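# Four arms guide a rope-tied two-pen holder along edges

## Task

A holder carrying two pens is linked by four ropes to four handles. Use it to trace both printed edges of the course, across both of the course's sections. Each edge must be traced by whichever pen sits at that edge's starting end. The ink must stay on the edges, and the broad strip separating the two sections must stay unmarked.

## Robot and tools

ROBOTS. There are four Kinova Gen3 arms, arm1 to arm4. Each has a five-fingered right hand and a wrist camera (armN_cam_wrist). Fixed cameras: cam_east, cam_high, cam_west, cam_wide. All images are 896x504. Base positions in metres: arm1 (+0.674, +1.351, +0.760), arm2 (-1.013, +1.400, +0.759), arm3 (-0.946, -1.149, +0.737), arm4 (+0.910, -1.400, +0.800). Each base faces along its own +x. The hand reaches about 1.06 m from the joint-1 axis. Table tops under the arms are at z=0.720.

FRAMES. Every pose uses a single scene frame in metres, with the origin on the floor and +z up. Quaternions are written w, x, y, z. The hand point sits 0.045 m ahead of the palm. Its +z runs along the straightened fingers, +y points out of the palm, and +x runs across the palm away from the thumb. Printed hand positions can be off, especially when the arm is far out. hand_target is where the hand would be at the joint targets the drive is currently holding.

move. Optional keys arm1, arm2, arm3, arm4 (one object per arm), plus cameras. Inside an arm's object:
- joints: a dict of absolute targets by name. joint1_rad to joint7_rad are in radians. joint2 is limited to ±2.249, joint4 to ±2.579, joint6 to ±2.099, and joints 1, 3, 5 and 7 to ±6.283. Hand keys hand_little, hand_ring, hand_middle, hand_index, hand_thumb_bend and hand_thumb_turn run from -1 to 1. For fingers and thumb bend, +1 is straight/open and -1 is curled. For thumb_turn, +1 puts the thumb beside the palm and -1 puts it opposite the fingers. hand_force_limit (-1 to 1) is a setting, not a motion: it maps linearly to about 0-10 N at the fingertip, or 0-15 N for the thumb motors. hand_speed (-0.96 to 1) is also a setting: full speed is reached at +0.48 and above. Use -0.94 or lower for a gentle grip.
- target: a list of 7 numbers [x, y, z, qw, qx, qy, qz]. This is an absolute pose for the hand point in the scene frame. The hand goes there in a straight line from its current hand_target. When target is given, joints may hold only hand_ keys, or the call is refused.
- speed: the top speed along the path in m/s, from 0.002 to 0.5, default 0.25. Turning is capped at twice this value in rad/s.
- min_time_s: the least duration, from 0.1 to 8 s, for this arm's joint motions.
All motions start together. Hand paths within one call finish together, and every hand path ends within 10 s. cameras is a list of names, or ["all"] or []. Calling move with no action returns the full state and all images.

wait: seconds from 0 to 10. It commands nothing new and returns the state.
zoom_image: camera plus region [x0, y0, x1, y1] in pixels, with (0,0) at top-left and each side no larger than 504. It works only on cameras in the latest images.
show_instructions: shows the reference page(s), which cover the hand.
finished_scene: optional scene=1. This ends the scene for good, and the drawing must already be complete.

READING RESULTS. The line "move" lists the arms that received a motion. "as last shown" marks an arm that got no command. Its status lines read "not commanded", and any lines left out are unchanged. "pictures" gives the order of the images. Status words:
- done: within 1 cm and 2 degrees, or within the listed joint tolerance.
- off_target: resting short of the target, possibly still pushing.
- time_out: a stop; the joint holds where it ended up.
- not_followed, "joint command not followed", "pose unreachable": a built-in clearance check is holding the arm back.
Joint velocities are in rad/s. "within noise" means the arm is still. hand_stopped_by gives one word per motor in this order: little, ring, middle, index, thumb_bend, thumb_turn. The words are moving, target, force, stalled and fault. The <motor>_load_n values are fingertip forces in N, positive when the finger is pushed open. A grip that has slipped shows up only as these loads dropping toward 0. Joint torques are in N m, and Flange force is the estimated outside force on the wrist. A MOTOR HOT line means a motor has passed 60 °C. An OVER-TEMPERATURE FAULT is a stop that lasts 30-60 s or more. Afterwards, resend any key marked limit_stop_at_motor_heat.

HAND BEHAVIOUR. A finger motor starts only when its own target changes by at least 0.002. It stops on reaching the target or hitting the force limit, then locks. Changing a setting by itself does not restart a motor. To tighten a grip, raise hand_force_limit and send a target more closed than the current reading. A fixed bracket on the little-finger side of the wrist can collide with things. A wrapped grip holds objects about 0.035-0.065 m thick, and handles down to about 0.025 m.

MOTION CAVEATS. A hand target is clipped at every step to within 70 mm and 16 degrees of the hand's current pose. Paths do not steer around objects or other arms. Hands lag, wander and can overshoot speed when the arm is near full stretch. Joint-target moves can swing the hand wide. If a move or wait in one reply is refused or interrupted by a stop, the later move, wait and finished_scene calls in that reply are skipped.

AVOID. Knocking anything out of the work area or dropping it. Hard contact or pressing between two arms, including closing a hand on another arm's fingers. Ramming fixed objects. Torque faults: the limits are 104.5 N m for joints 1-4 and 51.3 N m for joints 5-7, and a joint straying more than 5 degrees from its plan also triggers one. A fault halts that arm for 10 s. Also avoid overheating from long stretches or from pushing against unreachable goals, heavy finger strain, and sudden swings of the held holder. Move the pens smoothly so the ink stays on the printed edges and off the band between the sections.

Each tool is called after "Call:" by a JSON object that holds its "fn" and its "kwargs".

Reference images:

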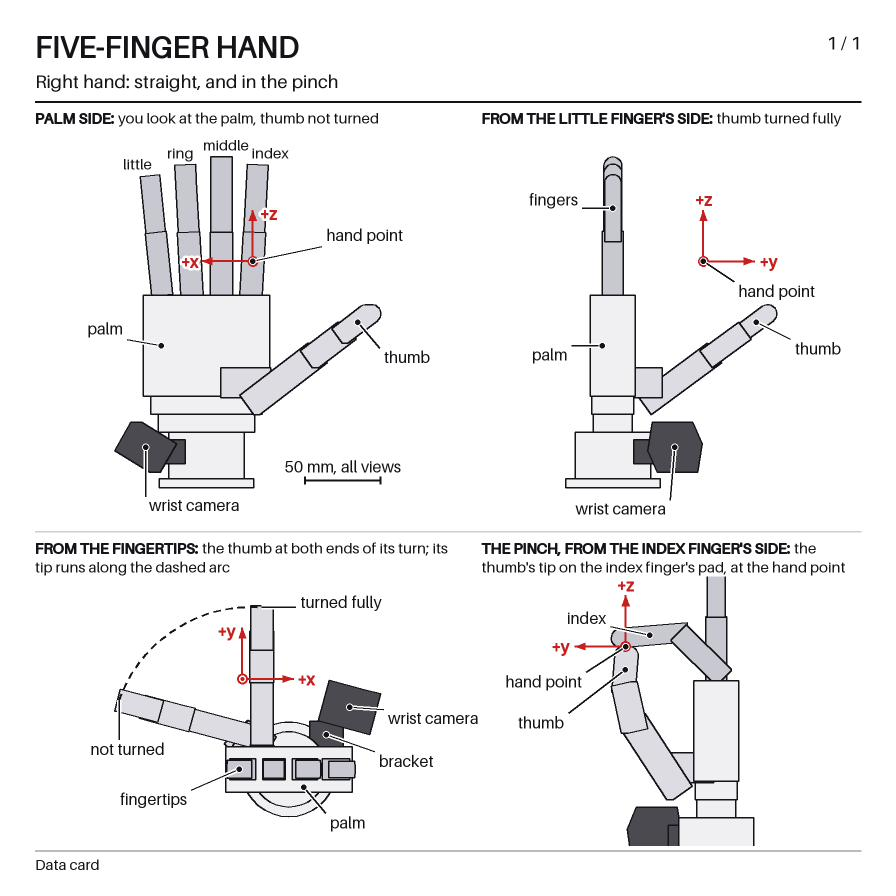

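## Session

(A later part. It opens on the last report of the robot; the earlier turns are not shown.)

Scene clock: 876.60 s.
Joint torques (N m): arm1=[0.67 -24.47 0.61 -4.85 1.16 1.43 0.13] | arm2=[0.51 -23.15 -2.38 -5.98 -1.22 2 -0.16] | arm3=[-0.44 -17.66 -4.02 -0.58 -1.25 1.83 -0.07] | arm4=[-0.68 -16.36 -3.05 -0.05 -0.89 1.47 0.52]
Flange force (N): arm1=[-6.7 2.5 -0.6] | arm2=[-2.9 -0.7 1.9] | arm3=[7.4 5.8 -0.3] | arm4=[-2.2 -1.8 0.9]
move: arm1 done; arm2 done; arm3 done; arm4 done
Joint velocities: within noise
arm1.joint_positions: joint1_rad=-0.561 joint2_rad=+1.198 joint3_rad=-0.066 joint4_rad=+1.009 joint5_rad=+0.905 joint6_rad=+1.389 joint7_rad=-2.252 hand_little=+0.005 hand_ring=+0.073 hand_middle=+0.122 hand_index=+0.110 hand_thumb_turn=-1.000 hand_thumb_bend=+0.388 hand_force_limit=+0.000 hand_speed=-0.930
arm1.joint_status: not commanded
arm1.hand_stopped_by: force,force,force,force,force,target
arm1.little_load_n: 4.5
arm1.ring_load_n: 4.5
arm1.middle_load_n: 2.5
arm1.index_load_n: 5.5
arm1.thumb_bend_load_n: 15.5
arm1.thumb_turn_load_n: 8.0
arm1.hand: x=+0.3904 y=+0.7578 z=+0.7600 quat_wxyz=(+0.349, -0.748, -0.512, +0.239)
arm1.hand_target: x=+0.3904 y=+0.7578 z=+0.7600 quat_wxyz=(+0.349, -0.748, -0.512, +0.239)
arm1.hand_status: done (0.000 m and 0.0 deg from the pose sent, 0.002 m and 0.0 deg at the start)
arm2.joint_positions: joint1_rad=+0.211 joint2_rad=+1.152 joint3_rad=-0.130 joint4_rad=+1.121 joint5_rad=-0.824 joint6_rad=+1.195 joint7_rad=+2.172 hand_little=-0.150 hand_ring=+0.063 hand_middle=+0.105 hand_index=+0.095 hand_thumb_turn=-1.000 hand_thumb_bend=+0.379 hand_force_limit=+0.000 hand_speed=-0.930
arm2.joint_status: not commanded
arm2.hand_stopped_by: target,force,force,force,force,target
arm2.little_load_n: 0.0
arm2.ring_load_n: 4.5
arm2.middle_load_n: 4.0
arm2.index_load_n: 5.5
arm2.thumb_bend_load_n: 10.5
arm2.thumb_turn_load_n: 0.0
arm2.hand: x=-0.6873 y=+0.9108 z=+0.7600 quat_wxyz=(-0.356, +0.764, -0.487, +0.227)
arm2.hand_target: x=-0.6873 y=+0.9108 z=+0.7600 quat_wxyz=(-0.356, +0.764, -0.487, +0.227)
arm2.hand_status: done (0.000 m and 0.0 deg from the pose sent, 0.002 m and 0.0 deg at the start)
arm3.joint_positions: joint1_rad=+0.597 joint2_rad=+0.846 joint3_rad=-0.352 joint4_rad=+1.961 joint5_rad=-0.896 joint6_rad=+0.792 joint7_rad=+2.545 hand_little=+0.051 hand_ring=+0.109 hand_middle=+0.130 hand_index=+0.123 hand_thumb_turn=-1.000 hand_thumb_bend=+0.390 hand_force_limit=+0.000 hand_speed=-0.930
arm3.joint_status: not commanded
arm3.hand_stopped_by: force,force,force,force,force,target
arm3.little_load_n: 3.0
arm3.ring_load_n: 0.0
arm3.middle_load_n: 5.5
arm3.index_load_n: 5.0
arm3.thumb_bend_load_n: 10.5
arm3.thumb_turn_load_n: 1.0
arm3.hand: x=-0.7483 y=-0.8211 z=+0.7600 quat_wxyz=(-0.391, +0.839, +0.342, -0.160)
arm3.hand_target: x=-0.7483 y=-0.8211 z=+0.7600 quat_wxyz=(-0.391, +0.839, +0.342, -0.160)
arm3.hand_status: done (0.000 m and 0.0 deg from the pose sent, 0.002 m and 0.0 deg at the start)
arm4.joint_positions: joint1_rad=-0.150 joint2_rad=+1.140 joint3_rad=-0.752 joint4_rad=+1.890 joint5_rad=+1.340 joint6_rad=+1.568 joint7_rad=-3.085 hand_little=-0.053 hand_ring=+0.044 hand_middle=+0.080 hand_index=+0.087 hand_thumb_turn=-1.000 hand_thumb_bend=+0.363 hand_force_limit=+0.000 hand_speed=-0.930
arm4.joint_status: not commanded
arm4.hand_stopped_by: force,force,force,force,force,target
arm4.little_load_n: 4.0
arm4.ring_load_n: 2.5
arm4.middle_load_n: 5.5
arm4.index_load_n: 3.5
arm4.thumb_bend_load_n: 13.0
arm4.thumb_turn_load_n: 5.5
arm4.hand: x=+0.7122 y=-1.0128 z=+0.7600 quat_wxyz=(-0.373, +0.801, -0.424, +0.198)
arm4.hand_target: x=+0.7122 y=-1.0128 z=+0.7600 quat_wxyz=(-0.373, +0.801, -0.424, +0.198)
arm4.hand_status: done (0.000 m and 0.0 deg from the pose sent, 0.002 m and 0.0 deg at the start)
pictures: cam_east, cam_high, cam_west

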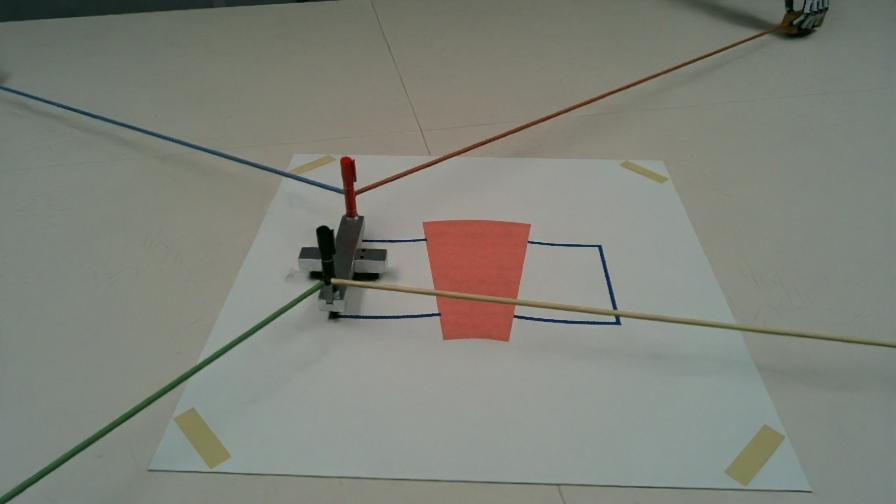

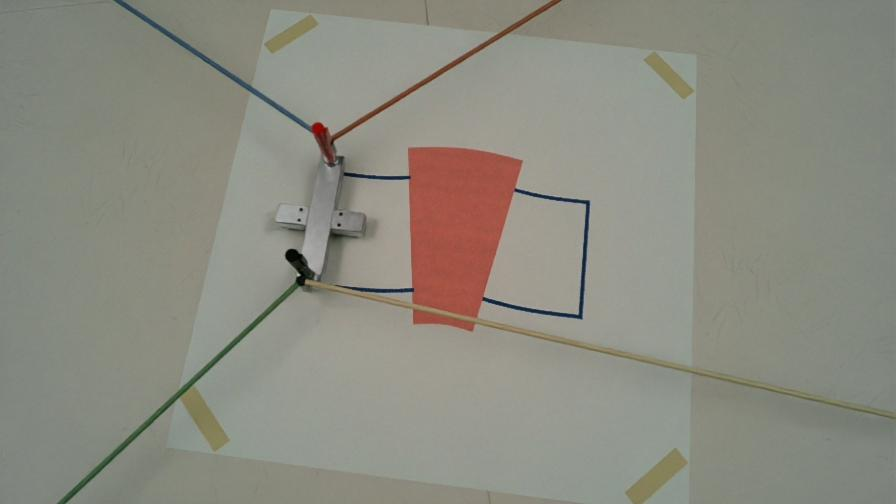

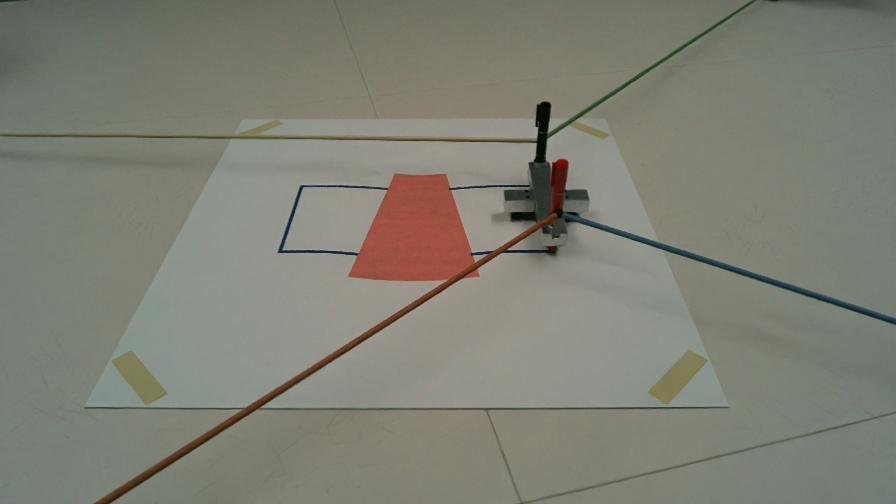

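Call:
{"fn": "move", "kwargs": {"arm1": {"target": [0.3959, 0.7765, 0.760, 0.3487, -0.7478, -0.5121, 0.2388], "speed": 0.015}, "arm2": {"target": [-0.6836, 0.9255, 0.760, 0.3564, -0.7644, 0.4870, -0.2271], "speed": 0.015}, "arm3": {"target": [-0.7449, -0.8082, 0.760, 0.3913, -0.8391, -0.3424, 0.1597], "speed": 0.015}, "arm4": {"target": [0.7174, -0.9949, 0.760, 0.3735, -0.8010, 0.4241, -0.1977], "speed": 0.015}, "cameras": ["cam_high", "cam_east", "cam_west"]}}

Call:
{"fn": "zoom_image", "kwargs": {"camera": "cam_east", "region": [300, 210, 440, 330]}}

Call:
{"fn": "zoom_image", "kwargs": {"camera": "cam_west", "region": [470, 170, 610, 270]}}

Call:
{"fn": "zoom_image", "kwargs": {"camera": "cam_high", "region": [230, 100, 430, 300]}}

Scene clock: 951.47 s.
Joint torques (N m): arm1=[0.84 -23.09 0.49 -3.39 0.56 2.11 0.3] | arm2=[0.35 -21.92 -2.31 -4.56 -0.76 2.64 -0.32] | arm3=[-0.58 -17.56 -4.04 0.16 -1.05 2.07 -0.19] | arm4=[-0.44 -15.93 -2.81 0.46 -1.35 1.61 0.62]
Flange force (N): arm1=[-8.5 2.4 -0.6] | arm2=[-0.3 -0.9 1.8] | arm3=[9.3 5.5 -0.3] | arm4=[-3.8 -1.9 0.6]
move: arm1 done; arm2 done; arm3 done; arm4 done
Joint velocities: within noise
arm1.joint_positions: joint1_rad=-0.565 joint2_rad=+1.157 joint3_rad=-0.066 joint4_rad=+1.115 joint5_rad=+0.911 joint6_rad=+1.353 joint7_rad=-2.306 hand_little=+0.005 hand_ring=+0.073 hand_middle=+0.122 hand_index=+0.110 hand_thumb_turn=-1.000 hand_thumb_bend=+0.388 hand_force_limit=+0.000 hand_speed=-0.930
arm1.joint_status: not commanded
arm1.hand_stopped_by: force,force,force,force,force,target
arm1.little_load_n: 4.5
arm1.ring_load_n: 4.5
arm1.middle_load_n: 2.5
arm1.index_load_n: 5.5
arm1.thumb_bend_load_n: 15.5
arm1.thumb_turn_load_n: 8.5
arm1.hand: x=+0.3959 y=+0.7765 z=+0.7600 quat_wxyz=(+0.349, -0.748, -0.512, +0.239)
arm1.hand_target: x=+0.3959 y=+0.7765 z=+0.7600 quat_wxyz=(+0.349, -0.748, -0.512, +0.239)
arm1.hand_status: done (0.000 m and 0.0 deg from the pose sent, 0.019 m and 0.0 deg at the start)
arm2.joint_positions: joint1_rad=+0.206 joint2_rad=+1.127 joint3_rad=-0.140 joint4_rad=+1.189 joint5_rad=-0.835 joint6_rad=+1.156 joint7_rad=+2.197 hand_little=-0.150 hand_ring=+0.063 hand_middle=+0.105 hand_index=+0.095 hand_thumb_turn=-1.000 hand_thumb_bend=+0.379 hand_force_limit=+0.000 hand_speed=-0.930
arm2.joint_status: not commanded
arm2.hand_stopped_by: target,force,force,force,force,target
arm2.little_load_n: 0.5
arm2.ring_load_n: 5.5
arm2.middle_load_n: 3.5
arm2.index_load_n: 4.5
arm2.thumb_bend_load_n: 10.5
arm2.thumb_turn_load_n: 0.0
arm2.hand: x=-0.6836 y=+0.9255 z=+0.7600 quat_wxyz=(-0.356, +0.764, -0.487, +0.227)
arm2.hand_target: x=-0.6836 y=+0.9255 z=+0.7600 quat_wxyz=(-0.356, +0.764, -0.487, +0.227)
arm2.hand_status: done (0.000 m and 0.0 deg from the pose sent, 0.015 m and 0.0 deg at the start)
arm3.joint_positions: joint1_rad=+0.572 joint2_rad=+0.855 joint3_rad=-0.351 joint4_rad=+1.929 joint5_rad=-0.896 joint6_rad=+0.797 joint7_rad=+2.518 hand_little=+0.051 hand_ring=+0.109 hand_middle=+0.130 hand_index=+0.123 hand_thumb_turn=-1.000 hand_thumb_bend=+0.390 hand_force_limit=+0.000 hand_speed=-0.930
arm3.joint_status: not commanded
arm3.hand_stopped_by: force,force,force,force,force,target
arm3.little_load_n: 3.5
arm3.ring_load_n: 0.0
arm3.middle_load_n: 5.5
arm3.index_load_n: 4.5
arm3.thumb_bend_load_n: 11.0
arm3.thumb_turn_load_n: 0.5
arm3.hand: x=-0.7449 y=-0.8082 z=+0.7600 quat_wxyz=(-0.391, +0.839, +0.342, -0.160)
arm3.hand_target: x=-0.7449 y=-0.8082 z=+0.7600 quat_wxyz=(-0.391, +0.839, +0.342, -0.160)
arm3.hand_status: done (0.000 m and 0.0 deg from the pose sent, 0.013 m and 0.0 deg at the start)
arm4.joint_positions: joint1_rad=-0.120 joint2_rad=+1.138 joint3_rad=-0.740 joint4_rad=+1.868 joint5_rad=+1.365 joint6_rad=+1.559 joint7_rad=-3.041 hand_little=-0.053 hand_ring=+0.044 hand_middle=+0.080 hand_index=+0.087 hand_thumb_turn=-1.000 hand_thumb_bend=+0.363 hand_force_limit=+0.000 hand_speed=-0.930
arm4.joint_status: not commanded
arm4.hand_stopped_by: force,force,force,force,force,target
arm4.little_load_n: 4.0
arm4.ring_load_n: 2.5
arm4.middle_load_n: 5.5
arm4.index_load_n: 4.0
arm4.thumb_bend_load_n: 13.0
arm4.thumb_turn_load_n: 6.0
arm4.hand: x=+0.7174 y=-0.9949 z=+0.7600 quat_wxyz=(-0.374, +0.801, -0.424, +0.198)
arm4.hand_target: x=+0.7174 y=-0.9949 z=+0.7600 quat_wxyz=(-0.374, +0.801, -0.424, +0.198)
arm4.hand_status: done (0.000 m and 0.0 deg from the pose sent, 0.019 m and 0.0 deg at the start)
pictures: cam_east, cam_high, cam_west

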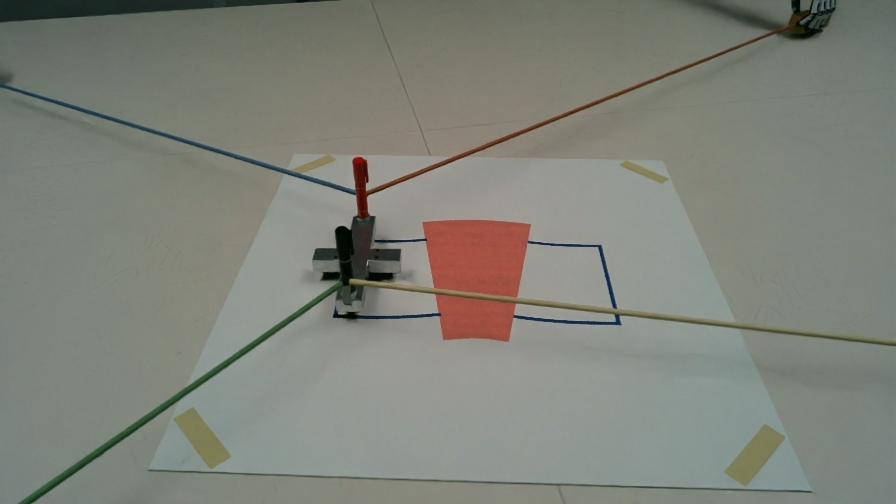

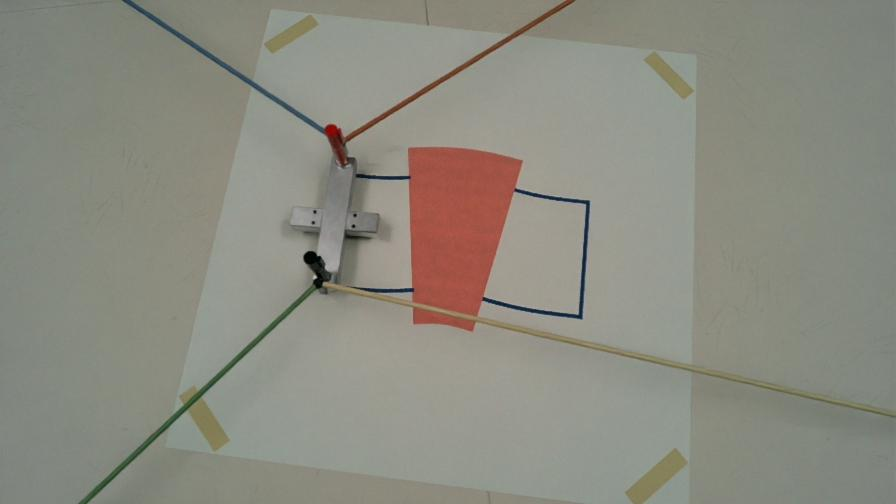

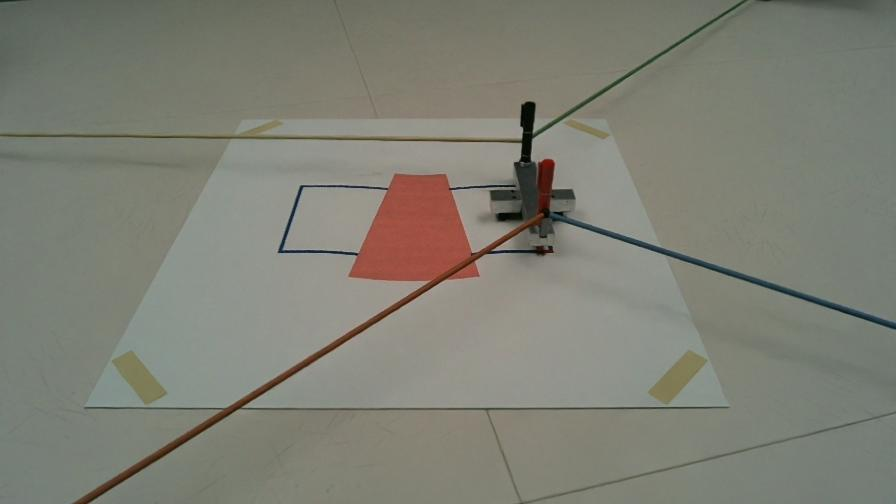

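Scaled by 3.600 from the camera's image (finer frame: 1280x720).

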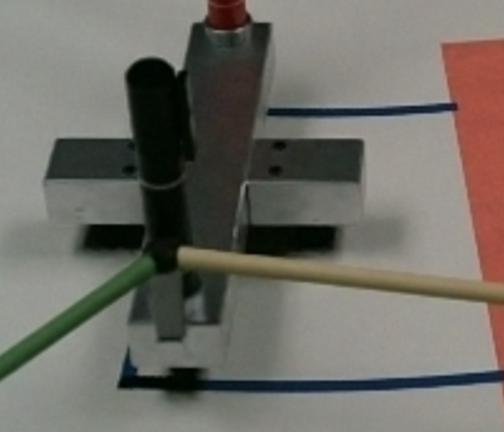

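Scaled by 3.600 from the camera's image (finer frame: 1280x720).

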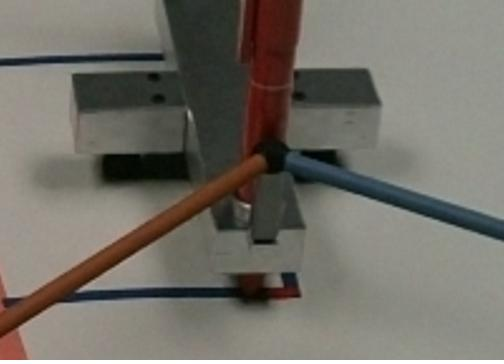

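Scaled by 2.520 from the camera's image (finer frame: 1280x720).

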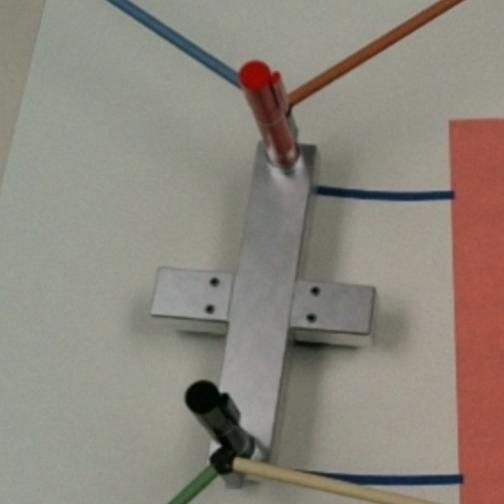

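Call:
{"fn": "move", "kwargs": {"arm1": {"target": [0.4002, 0.7942, 0.760, 0.3487, -0.7478, -0.5121, 0.2388], "speed": 0.015}, "arm2": {"target": [-0.6800, 0.9390, 0.760, 0.3564, -0.7644, 0.4870, -0.2271], "speed": 0.015}, "arm3": {"target": [-0.7413, -0.7947, 0.760, 0.3913, -0.8391, -0.3424, 0.1597], "speed": 0.015}, "arm4": {"target": [0.7217, -0.9772, 0.760, 0.3735, -0.8010, 0.4241, -0.1977], "speed": 0.015}, "cameras": ["cam_high", "cam_east", "cam_west"]}}

Call:
{"fn": "zoom_image", "kwargs": {"camera": "cam_east", "region": [320, 230, 460, 350]}}

Call:
{"fn": "zoom_image", "kwargs": {"camera": "cam_west", "region": [440, 170, 580, 270]}}

Call:
{"fn": "zoom_image", "kwargs": {"camera": "cam_high", "region": [250, 120, 450, 320]}}

Scene clock: 975.53 s.
Joint torques (N m): arm1=[0.83 -22.56 0.44 -3.03 0.48 2.13 0.27] | arm2=[0.31 -21.56 -2.4 -4.47 -0.75 2.65 -0.31] | arm3=[-0.6 -17.98 -4.07 -0.17 -1.13 2.08 -0.19] | arm4=[-0.37 -16.34 -2.74 0.08 -1.11 1.69 0.6]
Flange force (N): arm1=[-8.4 2.5 -0.4] | arm2=[-0.7 -0.9 1.8] | arm3=[9.2 5.3 0.0] | arm4=[-3.0 -1.9 0.6]
move: arm1 done; arm2 done; arm3 done; arm4 done
Joint velocities: within noise
arm1.joint_positions: joint1_rad=-0.568 joint2_rad=+1.122 joint3_rad=-0.065 joint4_rad=+1.207 joint5_rad=+0.918 joint6_rad=+1.320 joint7_rad=-2.355 hand_little=+0.005 hand_ring=+0.073 hand_middle=+0.122 hand_index=+0.110 hand_thumb_turn=-1.000 hand_thumb_bend=+0.388 hand_force_limit=+0.000 hand_speed=-0.930
arm1.joint_status: not commanded
arm1.hand_stopped_by: force,force,force,force,force,target
arm1.little_load_n: 4.5
arm1.ring_load_n: 4.5
arm1.middle_load_n: 2.5
arm1.index_load_n: 6.0
arm1.thumb_bend_load_n: 15.5
arm1.thumb_turn_load_n: 8.5
arm1.hand: x=+0.4002 y=+0.7942 z=+0.7600 quat_wxyz=(+0.349, -0.748, -0.512, +0.239)
arm1.hand_target: x=+0.4002 y=+0.7942 z=+0.7600 quat_wxyz=(+0.349, -0.748, -0.512, +0.239)
arm1.hand_status: done (0.000 m and 0.0 deg from the pose sent, 0.018 m and 0.0 deg at the start)
arm2.joint_positions: joint1_rad=+0.202 joint2_rad=+1.105 joint3_rad=-0.150 joint4_rad=+1.248 joint5_rad=-0.846 joint6_rad=+1.120 joint7_rad=+2.218 hand_little=-0.150 hand_ring=+0.063 hand_middle=+0.105 hand_index=+0.095 hand_thumb_turn=-1.000 hand_thumb_bend=+0.379 hand_force_limit=+0.000 hand_speed=-0.930
arm2.joint_status: not commanded
arm2.hand_stopped_by: target,force,force,force,force,target
arm2.little_load_n: 0.0
arm2.ring_load_n: 5.5
arm2.middle_load_n: 3.5
arm2.index_load_n: 4.5
arm2.thumb_bend_load_n: 10.5
arm2.thumb_turn_load_n: 0.0
arm2.hand: x=-0.6800 y=+0.9390 z=+0.7600 quat_wxyz=(-0.356, +0.764, -0.487, +0.227)
arm2.hand_target: x=-0.6800 y=+0.9390 z=+0.7600 quat_wxyz=(-0.356, +0.764, -0.487, +0.227)
arm2.hand_status: done (0.000 m and 0.0 deg from the pose sent, 0.014 m and 0.0 deg at the start)
arm3.joint_positions: joint1_rad=+0.547 joint2_rad=+0.864 joint3_rad=-0.349 joint4_rad=+1.894 joint5_rad=-0.895 joint6_rad=+0.802 joint7_rad=+2.489 hand_little=+0.051 hand_ring=+0.109 hand_middle=+0.130 hand_index=+0.123 hand_thumb_turn=-1.000 hand_thumb_bend=+0.390 hand_force_limit=+0.000 hand_speed=-0.930
arm3.joint_status: not commanded
arm3.hand_stopped_by: force,force,force,force,force,target
arm3.little_load_n: 3.0
arm3.ring_load_n: 0.0
arm3.middle_load_n: 6.0
arm3.index_load_n: 5.0
arm3.thumb_bend_load_n: 10.5
arm3.thumb_turn_load_n: 0.5
arm3.hand: x=-0.7413 y=-0.7947 z=+0.7600 quat_wxyz=(-0.391, +0.839, +0.342, -0.160)
arm3.hand_target: x=-0.7413 y=-0.7947 z=+0.7600 quat_wxyz=(-0.391, +0.839, +0.342, -0.160)
arm3.hand_status: done (0.000 m and 0.0 deg from the pose sent, 0.014 m and 0.0 deg at the start)
arm4.joint_positions: joint1_rad=-0.093 joint2_rad=+1.138 joint3_rad=-0.727 joint4_rad=+1.842 joint5_rad=+1.388 joint6_rad=+1.550 joint7_rad=-2.995 hand_little=-0.053 hand_ring=+0.044 hand_middle=+0.080 hand_index=+0.087 hand_thumb_turn=-1.000 hand_thumb_bend=+0.363 hand_force_limit=+0.000 hand_speed=-0.930
arm4.joint_status: not commanded
arm4.hand_stopped_by: force,force,force,force,force,target
arm4.little_load_n: 4.0
arm4.ring_load_n: 2.5
arm4.middle_load_n: 5.5
arm4.index_load_n: 3.5
arm4.thumb_bend_load_n: 13.0
arm4.thumb_turn_load_n: 6.0
arm4.hand: x=+0.7217 y=-0.9772 z=+0.7600 quat_wxyz=(-0.374, +0.801, -0.424, +0.198)
arm4.hand_target: x=+0.7217 y=-0.9772 z=+0.7600 quat_wxyz=(-0.374, +0.801, -0.424, +0.198)
arm4.hand_status: done (0.000 m and 0.0 deg from the pose sent, 0.018 m and 0.0 deg at the start)
pictures: cam_east, cam_high, cam_west

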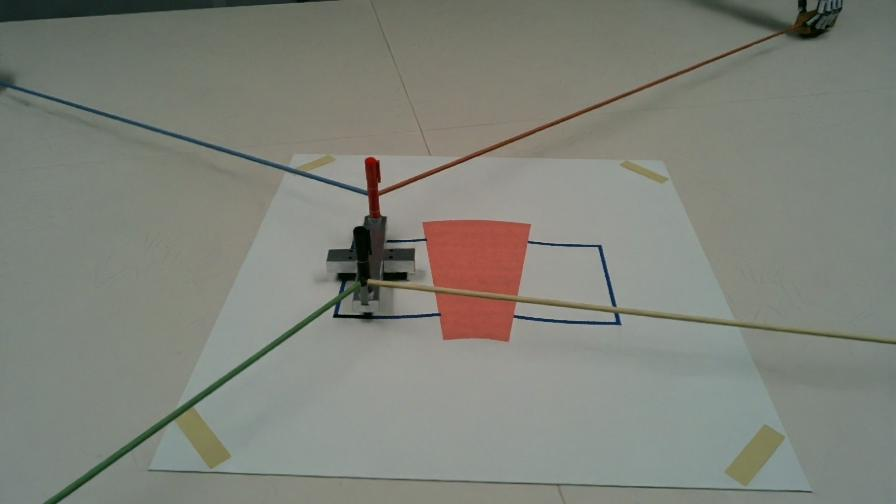

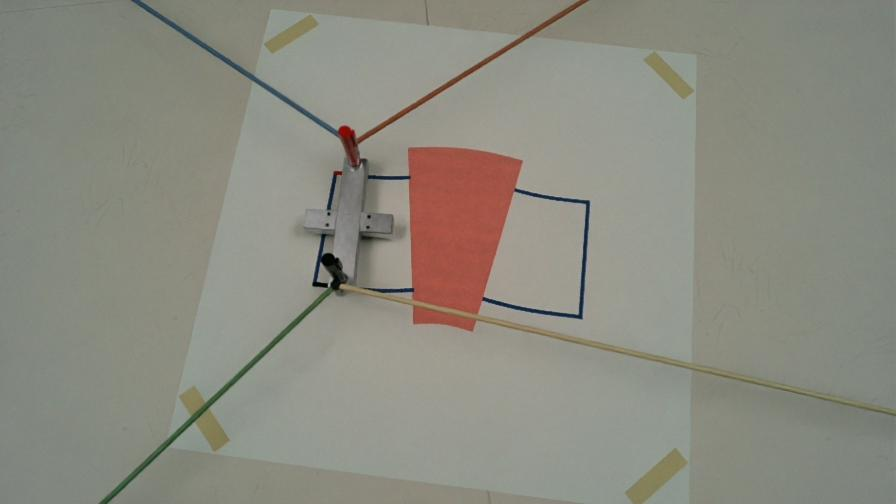

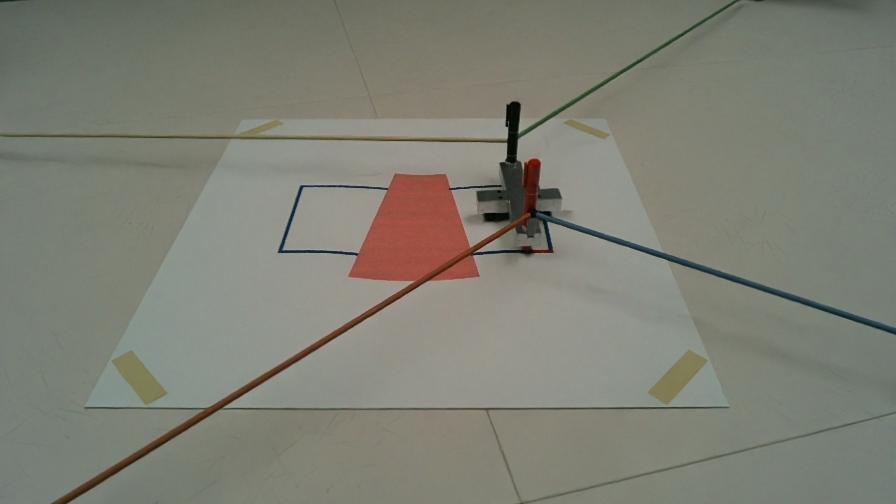

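Scaled by 3.600 from the camera's image (finer frame: 1280x720).

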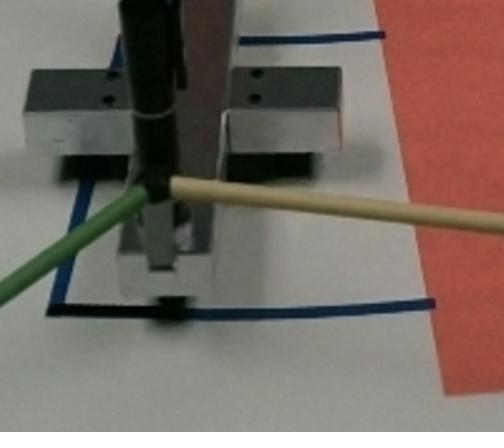

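Scaled by 3.600 from the camera's image (finer frame: 1280x720).

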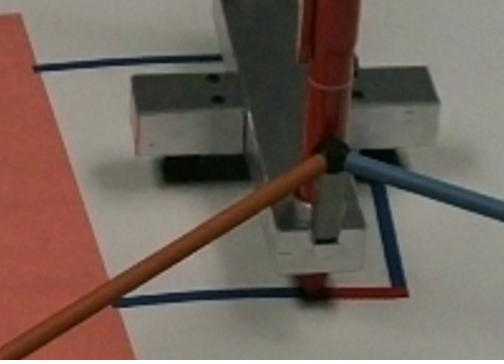

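Scaled by 2.520 from the camera's image (finer frame: 1280x720).

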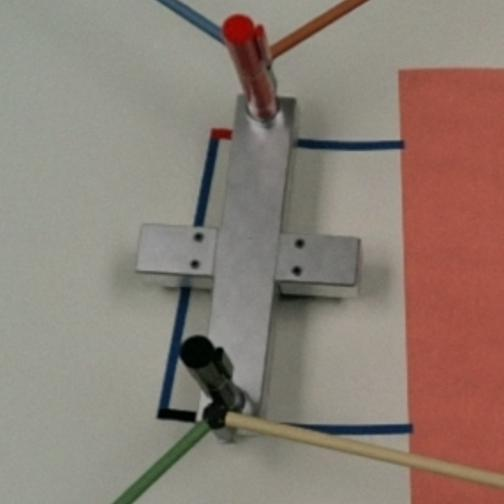

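Call:
{"fn": "move", "kwargs": {"arm1": {"target": [0.4044, 0.8130, 0.760, 0.3487, -0.7478, -0.5121, 0.2388], "speed": 0.018}, "arm2": {"target": [-0.6766, 0.9534, 0.760, 0.3564, -0.7644, 0.4870, -0.2271], "speed": 0.018}, "arm3": {"target": [-0.7379, -0.7803, 0.760, 0.3913, -0.8391, -0.3424, 0.1597], "speed": 0.018}, "arm4": {"target": [0.7259, -0.9584, 0.760, 0.3735, -0.8010, 0.4241, -0.1977], "speed": 0.018}, "cameras": ["cam_high", "cam_east", "cam_west"]}}

Call:
{"fn": "zoom_image", "kwargs": {"camera": "cam_east", "region": [320, 230, 460, 350]}}

Call:
{"fn": "zoom_image", "kwargs": {"camera": "cam_west", "region": [440, 170, 580, 270]}}

Scene clock: 986.53 s.
Joint torques (N m): arm1=[0.82 -21.92 0.43 -2.61 0.42 2.17 0.29] | arm2=[0.31 -21.21 -2.52 -4.28 -0.71 2.62 -0.31] | arm3=[-0.58 -18.37 -4.16 -0.4 -1.14 2.05 -0.17] | arm4=[-0.43 -16.67 -2.68 -0.19 -0.99 1.72 0.63]
Flange force (N): arm1=[-8.1 2.5 -0.3] | arm2=[-0.5 -0.8 1.8] | arm3=[9.5 5.1 0.1] | arm4=[-2.6 -2.0 0.7]
move: arm1 done; arm2 done; arm3 done; arm4 done
Joint velocities: within noise
arm1.joint_positions: joint1_rad=-0.571 joint2_rad=+1.088 joint3_rad=-0.064 joint4_rad=+1.298 joint5_rad=+0.926 joint6_rad=+1.287 joint7_rad=-2.403 hand_little=+0.005 hand_ring=+0.073 hand_middle=+0.122 hand_index=+0.110 hand_thumb_turn=-1.000 hand_thumb_bend=+0.388 hand_force_limit=+0.000 hand_speed=-0.930
arm1.joint_status: not commanded
arm1.hand_stopped_by: force,force,force,force,force,target
arm1.little_load_n: 4.5
arm1.ring_load_n: 4.5
arm1.middle_load_n: 2.5
arm1.index_load_n: 5.5
arm1.thumb_bend_load_n: 15.5
arm1.thumb_turn_load_n: 8.0
arm1.hand: x=+0.4044 y=+0.8130 z=+0.7600 quat_wxyz=(+0.349, -0.748, -0.512, +0.239)
arm1.hand_target: x=+0.4044 y=+0.8130 z=+0.7600 quat_wxyz=(+0.349, -0.748, -0.512, +0.239)
arm1.hand_status: done (0.000 m and 0.0 deg from the pose sent, 0.019 m and 0.0 deg at the start)
arm2.joint_positions: joint1_rad=+0.198 joint2_rad=+1.083 joint3_rad=-0.161 joint4_rad=+1.308 joint5_rad=-0.859 joint6_rad=+1.084 joint7_rad=+2.240 hand_little=-0.150 hand_ring=+0.063 hand_middle=+0.105 hand_index=+0.095 hand_thumb_turn=-1.000 hand_thumb_bend=+0.379 hand_force_limit=+0.000 hand_speed=-0.930
arm2.joint_status: not commanded
arm2.hand_stopped_by: target,force,force,force,force,target
arm2.little_load_n: 0.0
arm2.ring_load_n: 5.5
arm2.middle_load_n: 3.5
arm2.index_load_n: 4.5
arm2.thumb_bend_load_n: 10.0
arm2.thumb_turn_load_n: 0.0
arm2.hand: x=-0.6766 y=+0.9534 z=+0.7600 quat_wxyz=(-0.356, +0.764, -0.487, +0.227)
arm2.hand_target: x=-0.6766 y=+0.9534 z=+0.7600 quat_wxyz=(-0.356, +0.764, -0.487, +0.227)
arm2.hand_status: done (0.000 m and 0.0 deg from the pose sent, 0.015 m and 0.0 deg at the start)
arm3.joint_positions: joint1_rad=+0.520 joint2_rad=+0.874 joint3_rad=-0.346 joint4_rad=+1.858 joint5_rad=-0.894 joint6_rad=+0.808 joint7_rad=+2.459 hand_little=+0.051 hand_ring=+0.109 hand_middle=+0.130 hand_index=+0.123 hand_thumb_turn=-1.000 hand_thumb_bend=+0.390 hand_force_limit=+0.000 hand_speed=-0.930
arm3.joint_status: not commanded
arm3.hand_stopped_by: force,force,force,force,force,target
arm3.little_load_n: 3.5
arm3.ring_load_n: 0.0
arm3.middle_load_n: 5.5
arm3.index_load_n: 4.5
arm3.thumb_bend_load_n: 10.5
arm3.thumb_turn_load_n: 0.5
arm3.hand: x=-0.7379 y=-0.7803 z=+0.7600 quat_wxyz=(-0.391, +0.839, +0.342, -0.160)
arm3.hand_target: x=-0.7379 y=-0.7803 z=+0.7600 quat_wxyz=(-0.391, +0.839, +0.342, -0.160)
arm3.hand_status: done (0.000 m and 0.0 deg from the pose sent, 0.015 m and 0.0 deg at the start)
arm4.joint_positions: joint1_rad=-0.068 joint2_rad=+1.139 joint3_rad=-0.715 joint4_rad=+1.810 joint5_rad=+1.410 joint6_rad=+1.540 joint7_rad=-2.946 hand_little=-0.053 hand_ring=+0.044 hand_middle=+0.080 hand_index=+0.087 hand_thumb_turn=-1.000 hand_thumb_bend=+0.363 hand_force_limit=+0.000 hand_speed=-0.930
arm4.joint_status: not commanded
arm4.hand_stopped_by: force,force,force,force,force,target
arm4.little_load_n: 4.0
arm4.ring_load_n: 2.5
arm4.middle_load_n: 5.5
arm4.index_load_n: 3.5
arm4.thumb_bend_load_n: 13.0
arm4.thumb_turn_load_n: 5.5
arm4.hand: x=+0.7259 y=-0.9584 z=+0.7600 quat_wxyz=(-0.373, +0.801, -0.424, +0.198)
arm4.hand_target: x=+0.7259 y=-0.9584 z=+0.7600 quat_wxyz=(-0.373, +0.801, -0.424, +0.198)
arm4.hand_status: done (0.000 m and 0.0 deg from the pose sent, 0.019 m and 0.0 deg at the start)
pictures: cam_east, cam_high, cam_west

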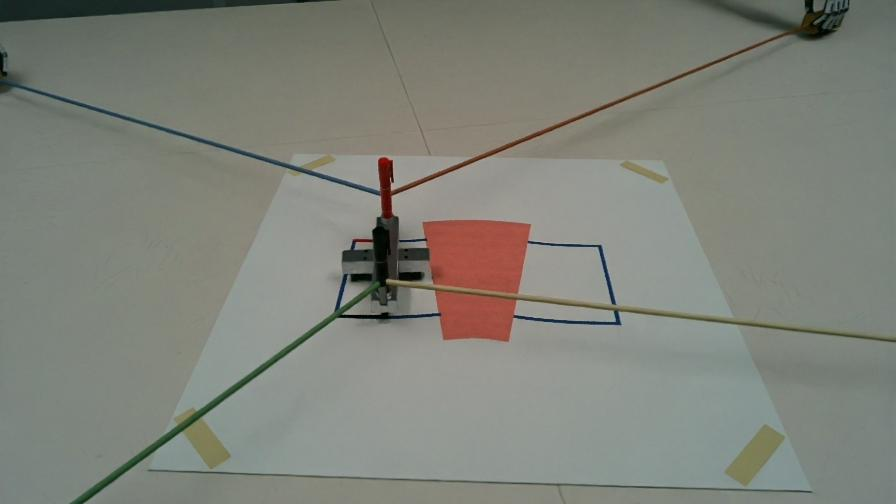

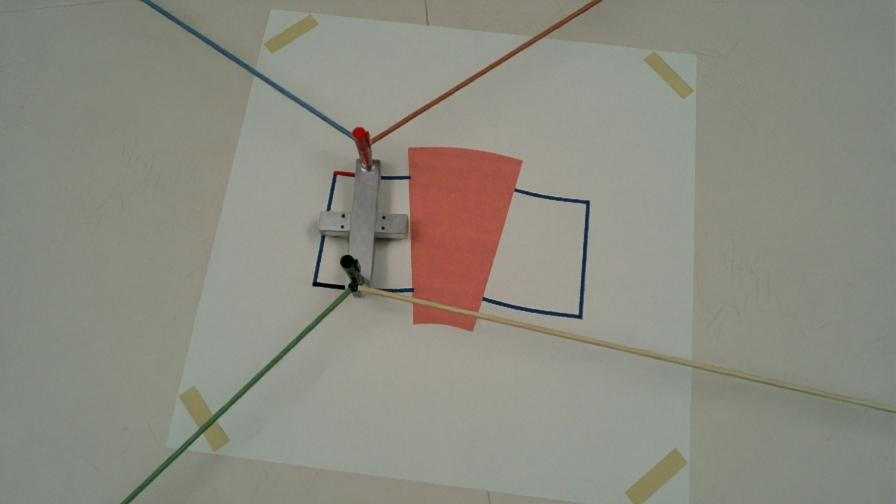

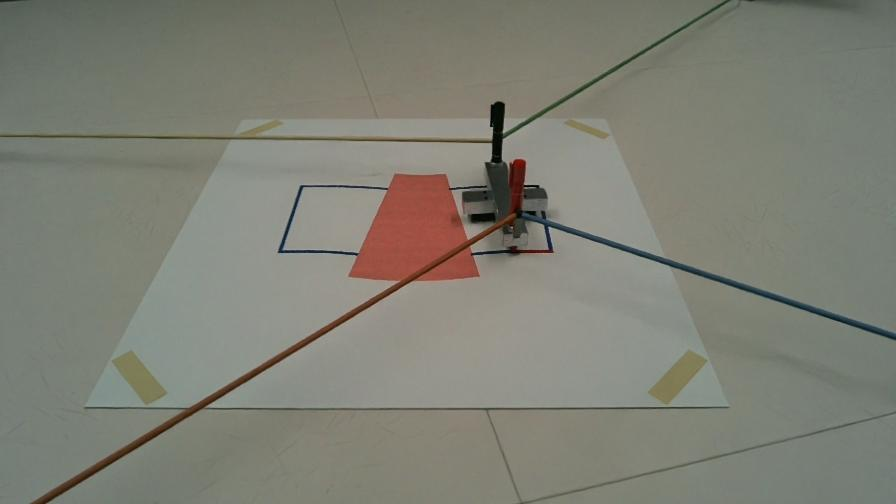

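Scaled by 3.600 from the camera's image (finer frame: 1280x720).

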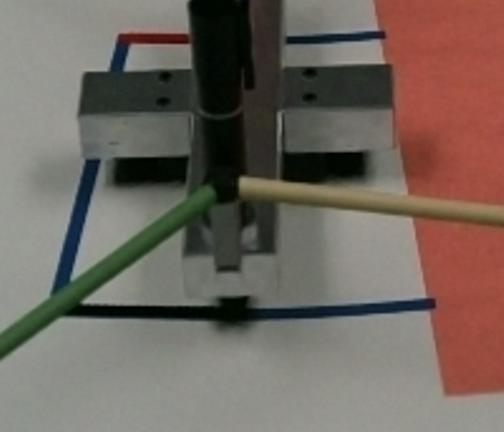

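Scaled by 3.600 from the camera's image (finer frame: 1280x720).

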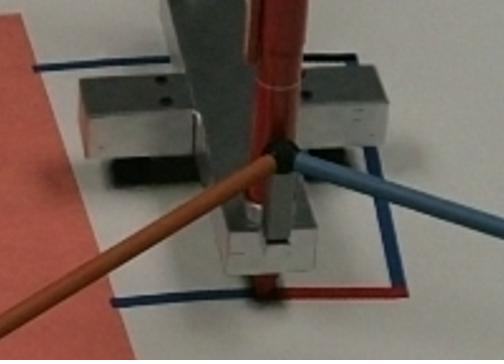

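Call:
{"fn": "move", "kwargs": {"arm1": {"target": [0.4077, 0.8319, 0.760, 0.3487, -0.7478, -0.5121, 0.2388], "speed": 0.018}, "arm2": {"target": [-0.6740, 0.9681, 0.760, 0.3564, -0.7644, 0.4870, -0.2271], "speed": 0.018}, "arm3": {"target": [-0.7353, -0.7656, 0.760, 0.3913, -0.8391, -0.3424, 0.1597], "speed": 0.018}, "arm4": {"target": [0.7292, -0.9395, 0.760, 0.3735, -0.8010, 0.4241, -0.1977], "speed": 0.018}, "cameras": ["cam_high", "cam_east", "cam_west"]}}

Call:
{"fn": "zoom_image", "kwargs": {"camera": "cam_east", "region": [320, 230, 460, 350]}}

Call:
{"fn": "zoom_image", "kwargs": {"camera": "cam_west", "region": [440, 170, 580, 270]}}

Scene clock: 996.33 s.
Joint torques (N m): arm1=[0.86 -21.3 0.42 -2.21 0.28 2.19 0.29] | arm2=[0.28 -20.8 -2.59 -4.04 -0.7 2.63 -0.33] | arm3=[-0.64 -18.76 -4.22 -0.54 -1.2 2.04 -0.17] | arm4=[-0.34 -17.1 -2.66 -0.42 -0.87 1.74 0.64]
Flange force (N): arm1=[-7.8 2.5 -0.1] | arm2=[-0.4 -0.7 1.8] | arm3=[9.9 5.0 0.2] | arm4=[-2.6 -1.7 0.7]
move: arm1 done; arm2 done; arm3 done; arm4 done
Joint velocities: within noise
arm1.joint_positions: joint1_rad=-0.574 joint2_rad=+1.056 joint3_rad=-0.062 joint4_rad=+1.384 joint5_rad=+0.935 joint6_rad=+1.254 joint7_rad=-2.450 hand_little=+0.005 hand_ring=+0.073 hand_middle=+0.122 hand_index=+0.110 hand_thumb_turn=-1.000 hand_thumb_bend=+0.388 hand_force_limit=+0.000 hand_speed=-0.930
arm1.joint_status: not commanded
arm1.hand_stopped_by: force,force,force,force,force,target
arm1.little_load_n: 4.5
arm1.ring_load_n: 4.5
arm1.middle_load_n: 2.5
arm1.index_load_n: 5.5
arm1.thumb_bend_load_n: 15.5
arm1.thumb_turn_load_n: 8.5
arm1.hand: x=+0.4077 y=+0.8319 z=+0.7600 quat_wxyz=(+0.349, -0.748, -0.512, +0.239)
arm1.hand_target: x=+0.4077 y=+0.8319 z=+0.7600 quat_wxyz=(+0.349, -0.748, -0.512, +0.239)
arm1.hand_status: done (0.000 m and 0.0 deg from the pose sent, 0.019 m and 0.0 deg at the start)
arm2.joint_positions: joint1_rad=+0.195 joint2_rad=+1.062 joint3_rad=-0.173 joint4_rad=+1.368 joint5_rad=-0.874 joint6_rad=+1.047 joint7_rad=+2.264 hand_little=-0.150 hand_ring=+0.063 hand_middle=+0.105 hand_index=+0.095 hand_thumb_turn=-1.000 hand_thumb_bend=+0.379 hand_force_limit=+0.000 hand_speed=-0.930
arm2.joint_status: not commanded
arm2.hand_stopped_by: target,force,force,force,force,target
arm2.little_load_n: 0.0
arm2.ring_load_n: 5.5
arm2.middle_load_n: 4.0
arm2.index_load_n: 4.5
arm2.thumb_bend_load_n: 10.5
arm2.thumb_turn_load_n: 0.0
arm2.hand: x=-0.6740 y=+0.9681 z=+0.7600 quat_wxyz=(-0.356, +0.764, -0.487, +0.227)
arm2.hand_target: x=-0.6740 y=+0.9681 z=+0.7600 quat_wxyz=(-0.356, +0.764, -0.487, +0.227)
arm2.hand_status: done (0.000 m and 0.0 deg from the pose sent, 0.015 m and 0.0 deg at the start)
arm3.joint_positions: joint1_rad=+0.492 joint2_rad=+0.885 joint3_rad=-0.344 joint4_rad=+1.821 joint5_rad=-0.893 joint6_rad=+0.812 joint7_rad=+2.430 hand_little=+0.051 hand_ring=+0.109 hand_middle=+0.130 hand_index=+0.123 hand_thumb_turn=-1.000 hand_thumb_bend=+0.390 hand_force_limit=+0.000 hand_speed=-0.930
arm3.joint_status: not commanded
arm3.hand_stopped_by: force,force,force,force,force,target
arm3.little_load_n: 3.5
arm3.ring_load_n: 0.0
arm3.middle_load_n: 5.5
arm3.index_load_n: 4.5
arm3.thumb_bend_load_n: 10.5
arm3.thumb_turn_load_n: 0.5
arm3.hand: x=-0.7353 y=-0.7656 z=+0.7600 quat_wxyz=(-0.391, +0.839, +0.342, -0.160)
arm3.hand_target: x=-0.7353 y=-0.7656 z=+0.7600 quat_wxyz=(-0.391, +0.839, +0.342, -0.160)
arm3.hand_status: done (0.000 m and 0.0 deg from the pose sent, 0.015 m and 0.0 deg at the start)
arm4.joint_positions: joint1_rad=-0.045 joint2_rad=+1.141 joint3_rad=-0.703 joint4_rad=+1.774 joint5_rad=+1.430 joint6_rad=+1.531 joint7_rad=-2.896 hand_little=-0.053 hand_ring=+0.044 hand_middle=+0.080 hand_index=+0.087 hand_thumb_turn=-1.000 hand_thumb_bend=+0.363 hand_force_limit=+0.000 hand_speed=-0.930
arm4.joint_status: not commanded
arm4.hand_stopped_by: force,force,force,force,force,target
arm4.little_load_n: 4.0
arm4.ring_load_n: 2.5
arm4.middle_load_n: 5.5
arm4.index_load_n: 3.5
arm4.thumb_bend_load_n: 13.0
arm4.thumb_turn_load_n: 6.0
arm4.hand: x=+0.7292 y=-0.9395 z=+0.7600 quat_wxyz=(-0.373, +0.801, -0.424, +0.198)
arm4.hand_target: x=+0.7292 y=-0.9395 z=+0.7600 quat_wxyz=(-0.373, +0.801, -0.424, +0.198)
arm4.hand_status: done (0.000 m and 0.0 deg from the pose sent, 0.019 m and 0.0 deg at the start)
pictures: cam_east, cam_high, cam_west

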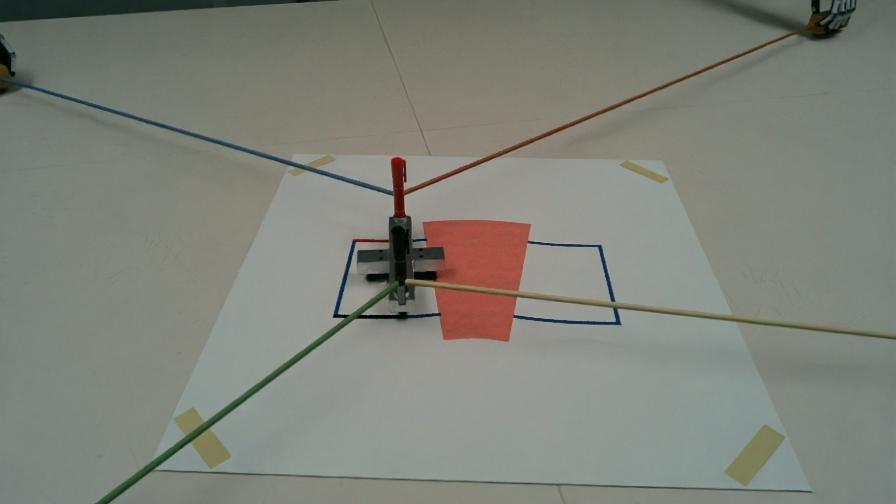

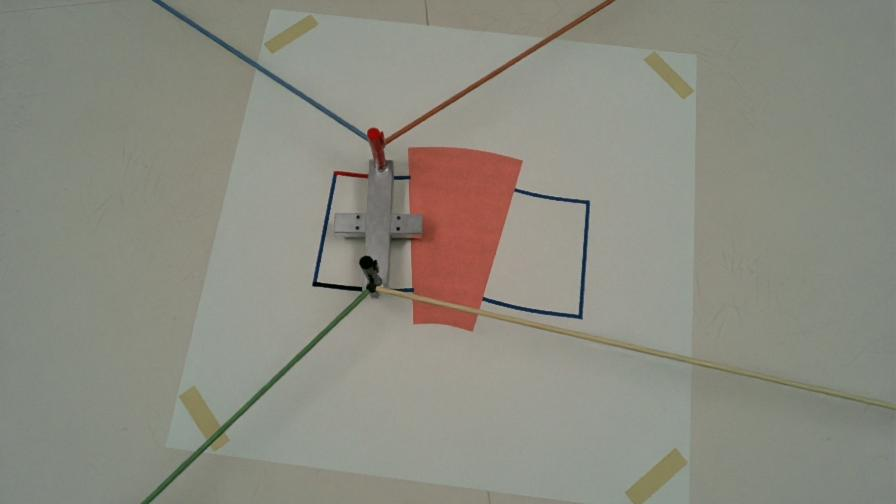

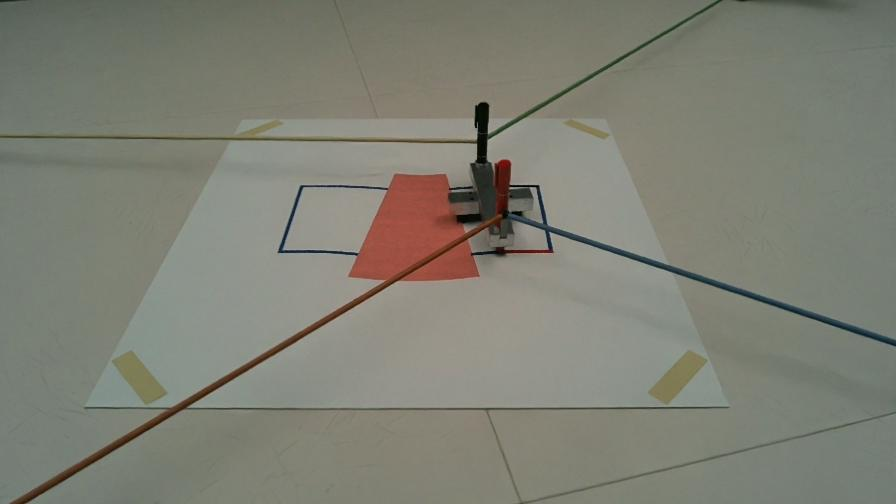

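Scaled by 3.600 from the camera's image (finer frame: 1280x720).

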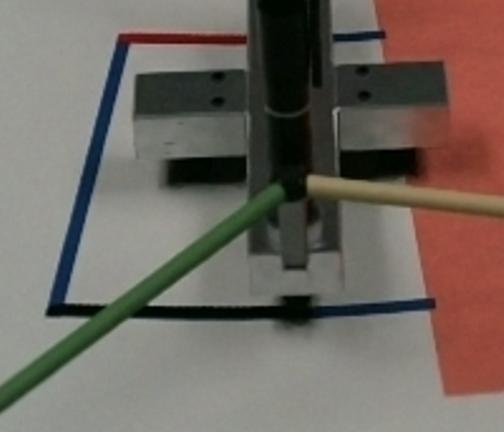

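Scaled by 3.600 from the camera's image (finer frame: 1280x720).

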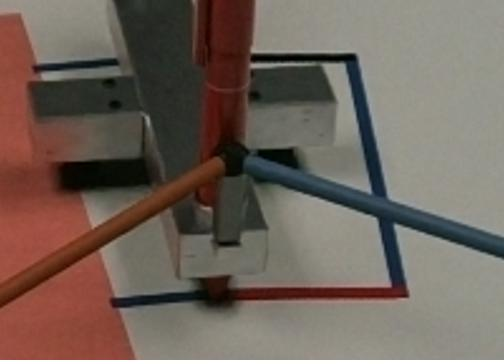

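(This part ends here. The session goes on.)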